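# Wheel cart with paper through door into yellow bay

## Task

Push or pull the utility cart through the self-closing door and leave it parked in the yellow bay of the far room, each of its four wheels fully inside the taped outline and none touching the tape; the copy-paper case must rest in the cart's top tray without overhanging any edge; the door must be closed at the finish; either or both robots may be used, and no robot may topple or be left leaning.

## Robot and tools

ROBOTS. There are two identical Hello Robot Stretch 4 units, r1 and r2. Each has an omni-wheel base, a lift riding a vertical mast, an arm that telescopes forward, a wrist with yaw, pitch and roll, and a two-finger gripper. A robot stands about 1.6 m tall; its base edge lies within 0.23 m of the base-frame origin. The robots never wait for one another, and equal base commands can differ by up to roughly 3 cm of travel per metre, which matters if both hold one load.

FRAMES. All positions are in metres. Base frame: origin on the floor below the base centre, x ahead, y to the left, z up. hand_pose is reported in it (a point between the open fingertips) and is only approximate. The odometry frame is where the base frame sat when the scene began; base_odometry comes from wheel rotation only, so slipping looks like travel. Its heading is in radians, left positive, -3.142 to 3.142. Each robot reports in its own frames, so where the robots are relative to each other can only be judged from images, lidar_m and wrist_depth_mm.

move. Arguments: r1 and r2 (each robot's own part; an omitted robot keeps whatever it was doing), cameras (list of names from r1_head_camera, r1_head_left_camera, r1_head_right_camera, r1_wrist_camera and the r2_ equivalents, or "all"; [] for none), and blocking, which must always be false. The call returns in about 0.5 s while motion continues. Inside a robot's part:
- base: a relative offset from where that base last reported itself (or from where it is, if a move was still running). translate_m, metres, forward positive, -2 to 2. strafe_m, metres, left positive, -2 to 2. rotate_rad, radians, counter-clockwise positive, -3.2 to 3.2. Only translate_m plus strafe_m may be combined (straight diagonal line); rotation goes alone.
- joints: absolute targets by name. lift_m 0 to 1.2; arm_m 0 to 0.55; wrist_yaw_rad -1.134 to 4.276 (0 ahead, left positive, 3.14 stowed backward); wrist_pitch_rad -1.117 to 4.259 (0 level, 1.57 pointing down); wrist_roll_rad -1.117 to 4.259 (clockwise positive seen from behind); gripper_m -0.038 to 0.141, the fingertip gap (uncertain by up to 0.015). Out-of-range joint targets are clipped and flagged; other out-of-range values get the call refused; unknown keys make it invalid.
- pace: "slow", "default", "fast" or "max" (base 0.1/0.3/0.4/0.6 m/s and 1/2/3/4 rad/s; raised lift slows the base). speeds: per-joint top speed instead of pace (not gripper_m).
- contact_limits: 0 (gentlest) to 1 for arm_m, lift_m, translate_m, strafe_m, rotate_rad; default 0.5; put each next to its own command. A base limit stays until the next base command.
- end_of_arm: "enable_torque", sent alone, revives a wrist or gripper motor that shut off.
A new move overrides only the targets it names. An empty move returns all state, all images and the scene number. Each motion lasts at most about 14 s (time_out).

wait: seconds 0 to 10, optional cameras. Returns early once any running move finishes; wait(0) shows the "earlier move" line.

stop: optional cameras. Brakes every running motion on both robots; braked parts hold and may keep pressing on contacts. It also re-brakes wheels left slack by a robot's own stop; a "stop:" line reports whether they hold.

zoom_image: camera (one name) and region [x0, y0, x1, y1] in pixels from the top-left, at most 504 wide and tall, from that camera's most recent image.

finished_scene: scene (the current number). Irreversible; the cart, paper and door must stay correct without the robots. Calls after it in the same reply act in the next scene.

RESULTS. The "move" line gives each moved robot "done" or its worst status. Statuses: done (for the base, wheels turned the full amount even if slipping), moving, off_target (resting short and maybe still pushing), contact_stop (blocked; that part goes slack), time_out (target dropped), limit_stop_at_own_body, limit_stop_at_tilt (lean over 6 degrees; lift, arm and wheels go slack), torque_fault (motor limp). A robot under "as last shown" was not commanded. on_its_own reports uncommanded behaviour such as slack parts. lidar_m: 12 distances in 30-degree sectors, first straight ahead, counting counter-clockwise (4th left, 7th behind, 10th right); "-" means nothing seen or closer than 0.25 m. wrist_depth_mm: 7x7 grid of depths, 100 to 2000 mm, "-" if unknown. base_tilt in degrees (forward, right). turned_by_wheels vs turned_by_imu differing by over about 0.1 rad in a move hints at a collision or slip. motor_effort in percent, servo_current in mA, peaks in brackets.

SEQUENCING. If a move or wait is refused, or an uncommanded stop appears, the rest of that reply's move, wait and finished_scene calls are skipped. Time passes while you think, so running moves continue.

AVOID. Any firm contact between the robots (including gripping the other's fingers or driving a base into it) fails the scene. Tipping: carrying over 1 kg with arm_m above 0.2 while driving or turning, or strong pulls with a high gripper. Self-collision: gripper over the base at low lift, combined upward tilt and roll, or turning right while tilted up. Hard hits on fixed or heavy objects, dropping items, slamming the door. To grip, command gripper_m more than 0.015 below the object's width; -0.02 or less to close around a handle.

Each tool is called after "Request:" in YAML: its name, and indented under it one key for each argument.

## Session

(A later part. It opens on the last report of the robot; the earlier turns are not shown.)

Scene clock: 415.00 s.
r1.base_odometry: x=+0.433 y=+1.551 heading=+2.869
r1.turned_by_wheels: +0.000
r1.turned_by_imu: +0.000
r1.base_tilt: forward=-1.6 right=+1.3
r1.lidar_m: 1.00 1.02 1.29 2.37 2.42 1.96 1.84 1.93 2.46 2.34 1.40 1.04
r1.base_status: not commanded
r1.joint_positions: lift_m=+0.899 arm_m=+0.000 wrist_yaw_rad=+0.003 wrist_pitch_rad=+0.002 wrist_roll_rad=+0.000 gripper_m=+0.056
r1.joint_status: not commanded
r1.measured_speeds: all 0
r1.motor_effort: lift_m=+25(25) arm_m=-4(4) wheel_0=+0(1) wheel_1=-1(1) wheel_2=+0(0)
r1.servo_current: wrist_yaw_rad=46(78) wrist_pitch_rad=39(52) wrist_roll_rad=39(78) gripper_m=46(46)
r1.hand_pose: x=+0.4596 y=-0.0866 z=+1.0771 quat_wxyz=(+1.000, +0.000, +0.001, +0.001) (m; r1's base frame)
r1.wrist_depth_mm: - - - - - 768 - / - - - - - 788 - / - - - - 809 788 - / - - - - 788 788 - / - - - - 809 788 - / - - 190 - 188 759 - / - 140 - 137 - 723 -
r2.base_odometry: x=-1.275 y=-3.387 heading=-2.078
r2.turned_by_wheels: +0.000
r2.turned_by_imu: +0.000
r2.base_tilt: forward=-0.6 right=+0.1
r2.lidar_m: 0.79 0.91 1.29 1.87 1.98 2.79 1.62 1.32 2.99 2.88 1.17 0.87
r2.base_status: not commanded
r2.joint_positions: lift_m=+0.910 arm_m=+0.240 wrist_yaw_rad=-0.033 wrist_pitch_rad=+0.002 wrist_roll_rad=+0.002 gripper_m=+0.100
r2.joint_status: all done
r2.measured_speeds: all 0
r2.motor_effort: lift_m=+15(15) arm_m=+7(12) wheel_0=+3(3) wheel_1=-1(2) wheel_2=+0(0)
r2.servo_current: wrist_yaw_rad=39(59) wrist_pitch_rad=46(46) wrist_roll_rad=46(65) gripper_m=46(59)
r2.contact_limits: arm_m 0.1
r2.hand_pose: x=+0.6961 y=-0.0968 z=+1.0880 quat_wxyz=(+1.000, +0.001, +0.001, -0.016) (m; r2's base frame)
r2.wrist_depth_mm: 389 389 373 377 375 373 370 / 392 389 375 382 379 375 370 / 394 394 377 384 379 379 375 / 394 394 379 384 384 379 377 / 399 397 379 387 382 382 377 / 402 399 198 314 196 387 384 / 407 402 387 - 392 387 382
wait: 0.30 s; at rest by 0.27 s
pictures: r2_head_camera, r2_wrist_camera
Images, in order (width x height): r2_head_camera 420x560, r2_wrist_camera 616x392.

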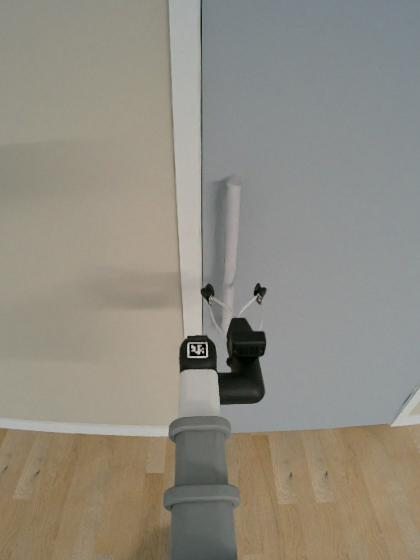

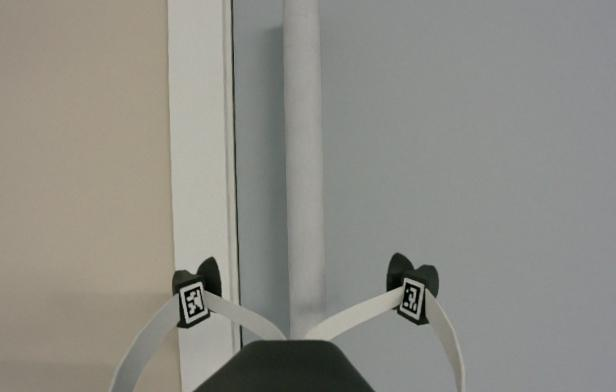

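Request:
move:
  blocking: false
  r2: {"joints":{"arm_m":0.318},"speeds":{"arm_m":0.15},"contact_limits":{"arm_m":0.0}}

Request:
wait:
  seconds: 1.8

Request:
move:
  blocking: false
  r2: {"joints":{"gripper_m":-0.03}}

Request:
wait:
  seconds: 1.8

Request:
wait:
  seconds: 0.3
  cameras: ["r2_head_camera","r2_wrist_camera"]

Scene clock: 422.77 s.
move: r2 moving
r1: as last shown
r1.lidar_m: 0.97 1.02 1.26 2.37 2.43 1.97 1.86 1.92 2.46 2.34 1.39 1.03
r1.servo_current: wrist_yaw_rad=59(59) wrist_pitch_rad=39(52) wrist_roll_rad=46(59) gripper_m=39(46)
r1.wrist_depth_mm: - - - - - 778 - / - - - - - 778 - / - - - - 788 798 - / - - - - 809 798 - / - - - - 809 798 - / - - 190 - 187 750 - / - 140 - 137 - 723 -
r2.base_odometry: x=-1.275 y=-3.387 heading=-2.078
r2.turned_by_wheels: +0.000
r2.turned_by_imu: +0.000
r2.base_tilt: forward=-0.7 right=+0.1
r2.lidar_m: 0.77 0.91 1.27 1.86 1.97 2.81 1.62 1.28 3.01 2.86 1.18 0.88
r2.base_status: not commanded
r2.joint_positions: lift_m=+0.910 arm_m=+0.287 wrist_yaw_rad=-0.033 wrist_pitch_rad=+0.002 wrist_roll_rad=+0.002 gripper_m=+0.100
r2.joint_status: arm_m moving
r2.measured_speeds: translate_m=+0.000 strafe_m=+0.000 rotate_rad=+0.000 lift_m=+0.000 arm_m=+0.150 wrist_yaw_rad=+0.000 wrist_pitch_rad=+0.000 wrist_roll_rad=+0.000
r2.motor_effort: lift_m=+15(15) arm_m=+9(13) wheel_0=+3(3) wheel_1=-1(2) wheel_2=+0(0)
r2.servo_current: wrist_yaw_rad=39(59) wrist_pitch_rad=39(46) wrist_roll_rad=52(52) gripper_m=52(52)
r2.contact_limits: arm_m 0
r2.hand_pose: x=+0.7434 y=-0.0968 z=+1.0880 quat_wxyz=(+1.000, +0.001, +0.001, -0.016) (m; r2's base frame)
r2.wrist_depth_mm: 343 343 336 336 334 332 329 / 347 343 338 263 334 332 332 / 347 345 340 272 338 336 334 / 349 349 343 268 340 340 336 / 353 349 347 271 340 340 338 / 355 353 197 271 198 342 342 / 359 357 342 - 345 343 342
pictures: none

Scene clock: 423.43 s.
earlier move: r2 done
r1.base_odometry: x=+0.433 y=+1.551 heading=+2.869
r1.turned_by_wheels: +0.000
r1.turned_by_imu: +0.000
r1.base_tilt: forward=-1.6 right=+1.3
r1.lidar_m: 0.98 1.02 1.28 2.34 2.44 1.98 1.84 1.92 2.47 2.32 1.36 1.04
r1.base_status: not commanded
r1.joint_positions: lift_m=+0.899 arm_m=+0.000 wrist_yaw_rad=+0.003 wrist_pitch_rad=+0.002 wrist_roll_rad=+0.000 gripper_m=+0.056
r1.joint_status: not commanded
r1.measured_speeds: all 0
r1.motor_effort: lift_m=+25(25) arm_m=-4(4) wheel_0=+0(1) wheel_1=-1(1) wheel_2=+0(0)
r1.servo_current: wrist_yaw_rad=39(59) wrist_pitch_rad=39(52) wrist_roll_rad=52(59) gripper_m=46(46)
r1.hand_pose: x=+0.4596 y=-0.0866 z=+1.0771 quat_wxyz=(+1.000, +0.000, +0.001, +0.001) (m; r1's base frame)
r1.wrist_depth_mm: - - - - - 768 - / - - - - - 788 - / - - - - 809 788 - / - - - - 809 778 - / - - - - 798 788 - / - - 190 - 187 768 - / - 141 - 136 - 723 -
r2.base_odometry: x=-1.275 y=-3.387 heading=-2.078
r2.turned_by_wheels: +0.000
r2.turned_by_imu: +0.000
r2.base_tilt: forward=-0.6 right=+0.1
r2.lidar_m: 0.77 0.90 1.30 1.86 1.99 2.78 1.63 1.31 2.97 2.86 1.20 0.88
r2.base_status: not commanded
r2.joint_positions: lift_m=+0.910 arm_m=+0.318 wrist_yaw_rad=-0.033 wrist_pitch_rad=+0.002 wrist_roll_rad=+0.002 gripper_m=+0.100
r2.joint_status: all done
r2.measured_speeds: all 0
r2.motor_effort: lift_m=+15(15) arm_m=+7(13) wheel_0=+2(3) wheel_1=-1(2) wheel_2=+0(0)
r2.servo_current: wrist_yaw_rad=46(59) wrist_pitch_rad=39(46) wrist_roll_rad=46(52) gripper_m=59(59)
r2.contact_limits: arm_m 0
r2.hand_pose: x=+0.7741 y=-0.0968 z=+1.0880 quat_wxyz=(+1.000, +0.001, +0.001, -0.016) (m; r2's base frame)
r2.wrist_depth_mm: 310 310 306 230 300 297 297 / 314 310 309 231 303 300 297 / 317 314 309 232 306 301 300 / 319 315 312 233 307 303 301 / 320 317 314 236 309 306 303 / 322 319 199 232 196 307 304 / 324 320 306 - 312 310 306
wait: 0.67 of 1.8 s (r2 has come to rest)
pictures: none

Scene clock: 423.93 s.
move: r2 moving
r1: as last shown
r1.lidar_m: 1.00 1.04 1.25 2.35 2.43 1.96 1.85 1.92 2.46 2.32 1.40 1.02
r1.motor_effort: lift_m=+25(25) arm_m=-4(4) wheel_0=+1(1) wheel_1=-1(1) wheel_2=+0(0)
r1.servo_current: wrist_yaw_rad=65(72) wrist_pitch_rad=39(52) wrist_roll_rad=46(65) gripper_m=46(46)
r1.wrist_depth_mm: - - - - - 778 - / - - - - - 778 - / - - - - 798 788 - / - - - - 809 798 - / - - - - 798 788 - / - - 191 - 188 759 - / - 141 - 137 - 723 -
r2.base_odometry: x=-1.275 y=-3.387 heading=-2.078
r2.turned_by_wheels: +0.000
r2.turned_by_imu: +0.000
r2.base_tilt: forward=-0.7 right=+0.1
r2.lidar_m: 0.79 0.91 1.27 1.87 1.98 2.82 1.63 1.29 2.94 2.88 1.19 0.89
r2.base_status: not commanded
r2.joint_positions: lift_m=+0.910 arm_m=+0.318 wrist_yaw_rad=-0.033 wrist_pitch_rad=+0.002 wrist_roll_rad=+0.002 gripper_m=+0.083
r2.joint_status: gripper_m moving
r2.measured_speeds: all 0
r2.motor_effort: lift_m=+15(15) arm_m=+7(7) wheel_0=+2(3) wheel_1=-1(2) wheel_2=+0(0)
r2.servo_current: wrist_yaw_rad=46(59) wrist_pitch_rad=39(46) wrist_roll_rad=46(52) gripper_m=104(137)
r2.contact_limits: arm_m 0
r2.hand_pose: x=+0.7741 y=-0.0968 z=+1.0880 quat_wxyz=(+1.000, +0.001, +0.001, -0.016) (m; r2's base frame)
r2.wrist_depth_mm: 314 309 306 231 301 298 296 / 314 312 309 232 303 298 297 / 317 312 310 232 304 301 300 / 319 314 310 234 307 303 303 / 322 317 306 236 307 306 301 / 324 319 197 234 191 307 306 / 325 322 306 - 312 307 306
pictures: none

Scene clock: 425.43 s.
earlier move: r2 done
r1.base_odometry: x=+0.433 y=+1.551 heading=+2.869
r1.turned_by_wheels: +0.000
r1.turned_by_imu: +0.000
r1.base_tilt: forward=-1.6 right=+1.3
r1.lidar_m: 1.00 1.02 1.27 2.38 2.46 1.96 1.86 1.90 2.46 2.33 1.43 1.04
r1.base_status: not commanded
r1.joint_positions: lift_m=+0.899 arm_m=+0.000 wrist_yaw_rad=+0.003 wrist_pitch_rad=+0.002 wrist_roll_rad=+0.000 gripper_m=+0.056
r1.joint_status: not commanded
r1.measured_speeds: all 0
r1.motor_effort: lift_m=+25(25) arm_m=-4(4) wheel_0=+1(1) wheel_1=-1(1) wheel_2=+0(0)
r1.servo_current: wrist_yaw_rad=65(72) wrist_pitch_rad=39(52) wrist_roll_rad=33(65) gripper_m=39(52)
r1.hand_pose: x=+0.4596 y=-0.0866 z=+1.0771 quat_wxyz=(+1.000, +0.000, +0.001, +0.001) (m; r1's base frame)
r1.wrist_depth_mm: - - - - - 768 - / - - - - - 768 - / - - - - 788 778 - / - - - - 820 798 - / - - - - 798 788 - / - - 190 - 187 759 - / - 141 - 137 - 723 -
r2.base_odometry: x=-1.275 y=-3.387 heading=-2.078
r2.turned_by_wheels: +0.000
r2.turned_by_imu: +0.000
r2.base_tilt: forward=-0.7 right=+0.1
r2.lidar_m: 0.77 0.89 1.27 1.87 1.97 2.79 1.62 1.29 2.98 2.87 1.15 0.88
r2.base_status: not commanded
r2.joint_positions: lift_m=+0.910 arm_m=+0.318 wrist_yaw_rad=-0.033 wrist_pitch_rad=+0.002 wrist_roll_rad=+0.002 gripper_m=-0.029
r2.joint_status: all done
r2.measured_speeds: all 0
r2.motor_effort: lift_m=+15(15) arm_m=+7(7) wheel_0=+3(3) wheel_1=-1(2) wheel_2=-3(3)
r2.servo_current: wrist_yaw_rad=39(59) wrist_pitch_rad=39(46) wrist_roll_rad=46(59) gripper_m=98(286)
r2.contact_limits: arm_m 0
r2.hand_pose: x=+0.7741 y=-0.0967 z=+1.0880 quat_wxyz=(+1.000, +0.001, +0.001, -0.016) (m; r2's base frame)
r2.wrist_depth_mm: 310 297 306 229 303 300 300 / 314 297 309 229 304 303 301 / 315 300 310 241 307 304 301 / 317 314 314 239 309 307 307 / 319 317 314 235 310 310 307 / 322 317 185 198 179 309 309 / 324 319 306 - 314 312 310
wait: 1.50 of 1.8 s (r2 has come to rest)
pictures: none

Scene clock: 425.73 s.
r1.base_odometry: x=+0.433 y=+1.551 heading=+2.869
r1.turned_by_wheels: +0.000
r1.turned_by_imu: +0.000
r1.base_tilt: forward=-1.6 right=+1.3
r1.lidar_m: 0.99 1.02 1.27 2.36 2.44 1.98 1.84 1.88 2.44 2.33 1.39 1.02
r1.base_status: not commanded
r1.joint_positions: lift_m=+0.899 arm_m=+0.000 wrist_yaw_rad=+0.003 wrist_pitch_rad=+0.002 wrist_roll_rad=+0.000 gripper_m=+0.056
r1.joint_status: not commanded
r1.measured_speeds: all 0
r1.motor_effort: lift_m=+25(25) arm_m=-4(4) wheel_0=+1(1) wheel_1=-1(1) wheel_2=+0(0)
r1.servo_current: wrist_yaw_rad=46(72) wrist_pitch_rad=39(52) wrist_roll_rad=46(65) gripper_m=46(52)
r1.hand_pose: x=+0.4596 y=-0.0866 z=+1.0771 quat_wxyz=(+1.000, +0.000, +0.001, +0.001) (m; r1's base frame)
r1.wrist_depth_mm: - - - - - 778 - / - - - - - 788 - / - - - - 798 788 - / - - - - 798 788 - / - - - - 798 788 - / - - 189 - 188 768 - / - 141 - 137 - 723 -
r2.base_odometry: x=-1.275 y=-3.387 heading=-2.078
r2.turned_by_wheels: +0.000
r2.turned_by_imu: +0.000
r2.base_tilt: forward=-0.7 right=+0.1
r2.lidar_m: 0.77 0.91 1.27 1.87 1.98 2.80 1.63 1.32 2.97 2.86 1.17 0.87
r2.base_status: not commanded
r2.joint_positions: lift_m=+0.910 arm_m=+0.318 wrist_yaw_rad=-0.033 wrist_pitch_rad=+0.002 wrist_roll_rad=+0.002 gripper_m=-0.029
r2.joint_status: all done
r2.measured_speeds: all 0
r2.motor_effort: lift_m=+15(15) arm_m=+7(7) wheel_0=+2(3) wheel_1=-2(2) wheel_2=-3(3)
r2.servo_current: wrist_yaw_rad=46(59) wrist_pitch_rad=33(46) wrist_roll_rad=39(59) gripper_m=98(286)
r2.contact_limits: arm_m 0
r2.hand_pose: x=+0.7741 y=-0.0967 z=+1.0880 quat_wxyz=(+1.000, +0.001, +0.001, -0.016) (m; r2's base frame)
r2.wrist_depth_mm: 310 296 307 228 303 300 298 / 312 297 307 237 304 303 301 / 315 300 310 242 307 306 304 / 317 314 314 242 309 306 304 / 319 315 314 235 310 309 307 / 320 319 186 197 180 310 309 / 324 320 309 - 315 312 310
wait: 0.30 s; at rest by 0.27 s
pictures: r2_head_camera, r2_wrist_camera
Images, in order (width x height): r2_head_camera 420x560, r2_wrist_camera 616x392.

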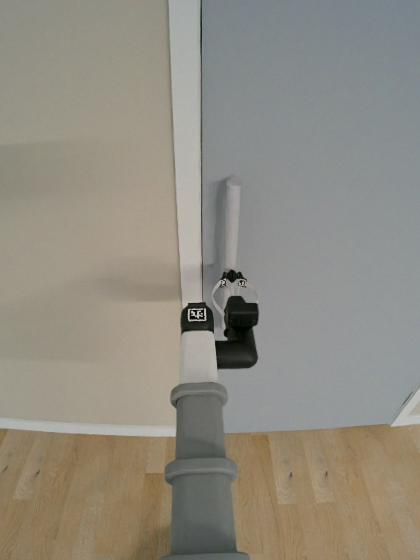

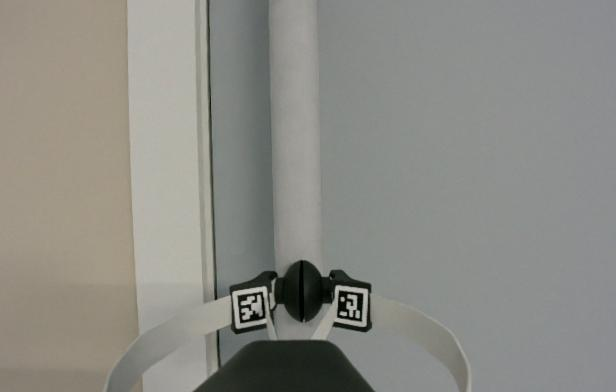

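Request:
zoom_image:
  camera: "r2_wrist_camera"
  region: [200, 220, 400, 392]

Request:
zoom_image:
  camera: "r2_head_camera"
  region: [160, 160, 300, 380]

Scaled by 2.520.

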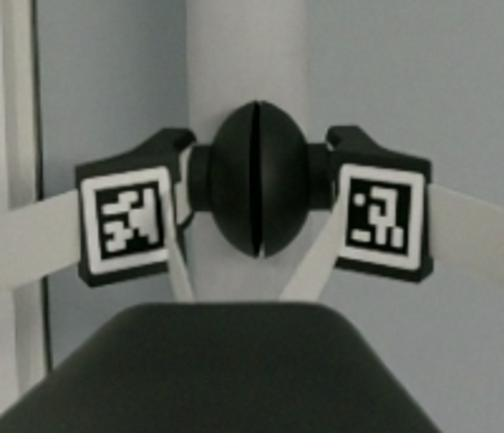

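Scaled by 2.291 from the camera's 420x560 image, which has a finer 1200x1600 frame.

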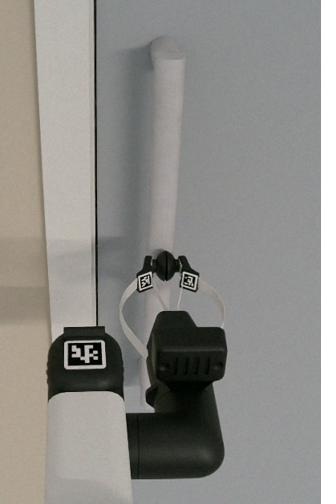

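Request:
move:
  blocking: false
  r2: {"joints":{"gripper_m":0.1}}

Request:
wait:
  seconds: 1.6

Request:
move:
  blocking: false
  r2: {"joints":{"arm_m":0.373},"speeds":{"arm_m":0.15},"contact_limits":{"arm_m":0.0}}

Request:
wait:
  seconds: 1.8

Request:
wait:
  seconds: 0.3
  cameras: ["r2_head_camera","r2_wrist_camera"]

Scene clock: 440.00 s.
move: r2 moving
r1: as last shown
r1.base_tilt: forward=-1.6 right=+1.2
r1.lidar_m: 0.98 1.02 1.25 2.37 2.45 1.98 1.85 1.93 2.44 2.34 1.38 1.03
r1.motor_effort: lift_m=+25(25) arm_m=-4(4) wheel_0=+0(1) wheel_1=-1(1) wheel_2=+0(0)
r1.servo_current: wrist_yaw_rad=52(59) wrist_pitch_rad=39(46) wrist_roll_rad=52(65) gripper_m=39(46)
r1.wrist_depth_mm: - - - - - 778 - / - - - - - 778 - / - - - - 809 788 - / - - - - 798 778 - / - - - - 809 798 - / - - 190 - 187 768 - / - 140 - 137 - 723 -
r2.base_odometry: x=-1.275 y=-3.387 heading=-2.078
r2.turned_by_wheels: +0.000
r2.turned_by_imu: +0.001
r2.base_tilt: forward=-0.7 right=+0.1
r2.lidar_m: 0.78 0.91 1.28 1.87 1.95 2.77 1.61 1.28 2.95 2.87 1.19 0.89
r2.base_status: not commanded
r2.joint_positions: lift_m=+0.910 arm_m=+0.318 wrist_yaw_rad=-0.033 wrist_pitch_rad=+0.002 wrist_roll_rad=+0.002 gripper_m=-0.003
r2.joint_status: gripper_m moving
r2.measured_speeds: translate_m=+0.000 strafe_m=+0.000 rotate_rad=+0.000 lift_m=+0.000 arm_m=+0.000 wrist_yaw_rad=-0.006 wrist_pitch_rad=+0.000 wrist_roll_rad=+0.000
r2.motor_effort: lift_m=+15(15) arm_m=+6(7) wheel_0=+3(3) wheel_1=-2(2) wheel_2=-3(3)
r2.servo_current: wrist_yaw_rad=52(65) wrist_pitch_rad=39(46) wrist_roll_rad=52(59) gripper_m=78(117)
r2.contact_limits: arm_m 0
r2.hand_pose: x=+0.7741 y=-0.0968 z=+1.0880 quat_wxyz=(+1.000, +0.001, +0.001, -0.016) (m; r2's base frame)
r2.wrist_depth_mm: 312 297 306 230 306 301 300 / 314 298 310 236 306 306 303 / 314 301 312 232 307 306 306 / 319 303 314 312 310 307 307 / 319 315 315 234 312 312 309 / 322 320 187 202 185 309 310 / 324 307 312 - 315 314 314
pictures: none

Scene clock: 441.50 s.
earlier move: r2 done
r1.base_odometry: x=+0.433 y=+1.551 heading=+2.869
r1.turned_by_wheels: +0.000
r1.turned_by_imu: +0.000
r1.base_tilt: forward=-1.6 right=+1.3
r1.lidar_m: 0.99 1.03 1.27 2.37 2.44 1.97 1.86 1.92 2.45 2.32 1.42 1.05
r1.base_status: not commanded
r1.joint_positions: lift_m=+0.899 arm_m=+0.000 wrist_yaw_rad=+0.003 wrist_pitch_rad=+0.002 wrist_roll_rad=+0.000 gripper_m=+0.056
r1.joint_status: not commanded
r1.measured_speeds: all 0
r1.motor_effort: lift_m=+25(25) arm_m=-4(4) wheel_0=+0(1) wheel_1=-1(1) wheel_2=+0(0)
r1.servo_current: wrist_yaw_rad=46(65) wrist_pitch_rad=39(52) wrist_roll_rad=59(65) gripper_m=46(46)
r1.hand_pose: x=+0.4596 y=-0.0866 z=+1.0771 quat_wxyz=(+1.000, +0.000, +0.001, +0.001) (m; r1's base frame)
r1.wrist_depth_mm: - - - - - 768 - / - - - - - 778 - / - - - - 809 778 - / - - - - 798 788 - / - - - - 820 798 - / - - 190 - 187 759 - / - 140 - 136 - 732 -
r2.base_odometry: x=-1.275 y=-3.387 heading=-2.078
r2.turned_by_wheels: +0.000
r2.turned_by_imu: +0.000
r2.base_tilt: forward=-0.8 right=+0.1
r2.lidar_m: 0.76 0.89 1.27 1.87 1.99 2.76 1.63 1.29 2.97 2.87 1.18 0.89
r2.base_status: not commanded
r2.joint_positions: lift_m=+0.910 arm_m=+0.318 wrist_yaw_rad=-0.034 wrist_pitch_rad=+0.002 wrist_roll_rad=+0.002 gripper_m=+0.100
r2.joint_status: all done
r2.measured_speeds: all 0
r2.motor_effort: lift_m=+15(15) arm_m=+7(7) wheel_0=+3(3) wheel_1=-1(2) wheel_2=-4(4)
r2.servo_current: wrist_yaw_rad=52(65) wrist_pitch_rad=39(46) wrist_roll_rad=52(65) gripper_m=52(117)
r2.contact_limits: arm_m 0
r2.hand_pose: x=+0.7740 y=-0.0972 z=+1.0880 quat_wxyz=(+1.000, +0.001, +0.001, -0.017) (m; r2's base frame)
r2.wrist_depth_mm: 310 297 309 231 306 303 300 / 312 300 309 235 306 304 303 / 314 300 310 232 309 306 304 / 319 303 314 244 312 309 307 / 320 315 315 235 312 310 310 / 320 320 192 191 312 312 310 / 324 322 317 - 317 312 314
wait: 1.50 of 1.6 s (r2 has come to rest)
pictures: none

Scene clock: 442.00 s.
move: r2 contact_stop
r1: as last shown
r1.lidar_m: 0.99 1.03 1.28 2.37 2.45 1.97 1.86 1.92 2.46 2.33 1.41 1.03
r1.motor_effort: lift_m=+25(25) arm_m=-4(4) wheel_0=+1(1) wheel_1=-1(1) wheel_2=+0(0)
r1.servo_current: wrist_yaw_rad=52(65) wrist_pitch_rad=33(52) wrist_roll_rad=46(59) gripper_m=39(46)
r1.wrist_depth_mm: - - - - - 778 - / - - - - - 778 - / - - - - 798 798 - / - - - - 809 778 - / - - - - 778 788 - / - - 190 - 188 768 - / - 141 - 137 - 723 -
r2.base_odometry: x=-1.275 y=-3.387 heading=-2.078
r2.turned_by_wheels: +0.000
r2.turned_by_imu: +0.000
r2.base_tilt: forward=-0.7 right=+0.1
r2.lidar_m: 0.80 0.88 1.26 1.85 1.98 2.77 1.65 1.31 2.97 2.86 1.21 0.87
r2.base_status: not commanded
r2.joint_positions: lift_m=+0.910 arm_m=+0.316 wrist_yaw_rad=-0.036 wrist_pitch_rad=+0.002 wrist_roll_rad=+0.002 gripper_m=+0.100
r2.joint_status: arm_m contact_stop (moved -0.002 of +0.055)
r2.measured_speeds: all 0
r2.on_its_own: arm_m is slack since a contact_stop (your +0.373 is given up)
r2.motor_effort: lift_m=+15(15) arm_m=+0(15) wheel_0=+2(3) wheel_1=+0(2) wheel_2=-5(5)
r2.servo_current: wrist_yaw_rad=52(65) wrist_pitch_rad=46(46) wrist_roll_rad=33(59) gripper_m=46(52)
r2.contact_limits: arm_m 0
r2.hand_pose: x=+0.7720 y=-0.0977 z=+1.0880 quat_wxyz=(+1.000, +0.001, +0.001, -0.018) (m; r2's base frame)
r2.wrist_depth_mm: 310 298 309 238 307 306 304 / 314 298 310 237 309 307 307 / 314 300 314 238 309 310 309 / 319 303 314 238 312 312 310 / 319 304 319 238 314 314 312 / 320 319 194 212 190 315 315 / 322 320 320 - 317 315 317
pictures: none

not run: a stop that you did not command came earlier in this reply.

not run: a stop that you did not command came earlier in this reply.

Request:
wait:
  seconds: 0.2
  cameras: ["r2_head_camera","r2_wrist_camera"]

Request:
zoom_image:
  camera: "r2_wrist_camera"
  region: [150, 200, 450, 392]

Request:
zoom_image:
  camera: "r2_head_camera"
  region: [160, 160, 300, 380]

Scene clock: 445.53 s.
r1.base_odometry: x=+0.433 y=+1.551 heading=+2.869
r1.turned_by_wheels: +0.000
r1.turned_by_imu: +0.000
r1.base_tilt: forward=-1.6 right=+1.3
r1.lidar_m: 0.98 1.03 1.26 2.36 2.42 1.97 1.85 1.91 2.48 2.34 1.37 1.04
r1.base_status: not commanded
r1.joint_positions: lift_m=+0.899 arm_m=+0.000 wrist_yaw_rad=+0.003 wrist_pitch_rad=+0.002 wrist_roll_rad=+0.000 gripper_m=+0.056
r1.joint_status: not commanded
r1.measured_speeds: all 0
r1.motor_effort: lift_m=+25(25) arm_m=-4(4) wheel_0=+1(1) wheel_1=-1(1) wheel_2=+0(0)
r1.servo_current: wrist_yaw_rad=59(65) wrist_pitch_rad=39(52) wrist_roll_rad=52(59) gripper_m=46(46)
r1.hand_pose: x=+0.4596 y=-0.0866 z=+1.0771 quat_wxyz=(+1.000, +0.000, +0.001, +0.001) (m; r1's base frame)
r1.wrist_depth_mm: - - - - - 778 - / - - - - - 768 - / - - - - 798 788 - / - - - - 788 798 - / - - - - 798 798 - / - - 190 - 187 768 - / - 140 - 137 - 715 -
r2.base_odometry: x=-1.275 y=-3.387 heading=-2.078
r2.turned_by_wheels: +0.000
r2.turned_by_imu: +0.000
r2.base_tilt: forward=-0.7 right=+0.1
r2.lidar_m: 0.77 0.91 1.25 1.86 1.98 2.76 1.64 1.28 2.96 2.87 1.18 0.88
r2.base_status: not commanded
r2.joint_positions: lift_m=+0.910 arm_m=+0.316 wrist_yaw_rad=-0.036 wrist_pitch_rad=+0.002 wrist_roll_rad=+0.002 gripper_m=+0.100
r2.joint_status: arm_m contact_stop (moved -0.002 of +0.055)
r2.measured_speeds: all 0
r2.on_its_own: arm_m is slack since a contact_stop (your +0.373 is given up)
r2.motor_effort: lift_m=+15(15) arm_m=+0(15) wheel_0=+2(3) wheel_1=+0(2) wheel_2=-5(5)
r2.servo_current: wrist_yaw_rad=46(65) wrist_pitch_rad=33(46) wrist_roll_rad=52(59) gripper_m=52(52)
r2.contact_limits: arm_m 0
r2.hand_pose: x=+0.7720 y=-0.0977 z=+1.0880 quat_wxyz=(+1.000, +0.001, +0.001, -0.018) (m; r2's base frame)
r2.wrist_depth_mm: 312 298 310 236 307 306 304 / 314 301 309 236 309 307 309 / 315 303 314 238 312 309 309 / 319 303 314 239 312 312 309 / 319 306 317 239 317 312 312 / 322 322 195 212 191 315 315 / 324 322 320 - 319 319 317
wait: 0.20 s; at rest from the start
pictures: r2_head_camera, r2_wrist_camera
Images, in order (width x height): r2_head_camera 420x560, r2_wrist_camera 616x392.

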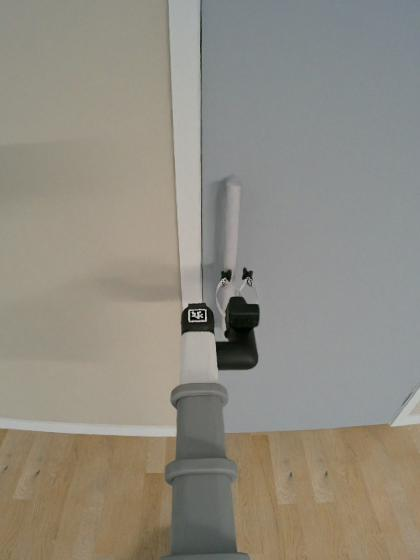

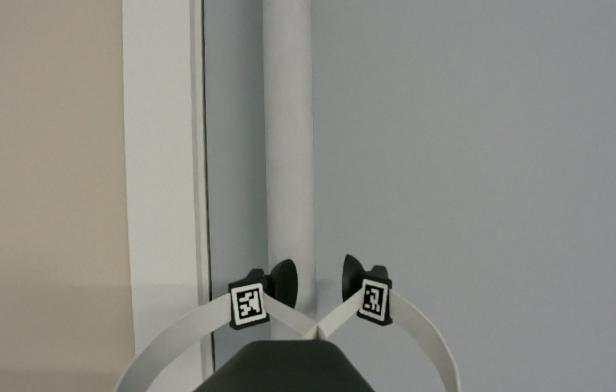

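Scaled by 1.680.

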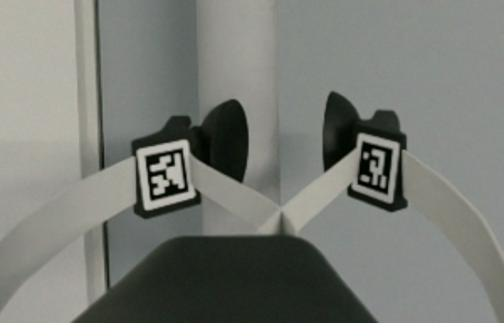

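Scaled by 2.291 from the camera's 420x560 image, which has a finer 1200x1600 frame.

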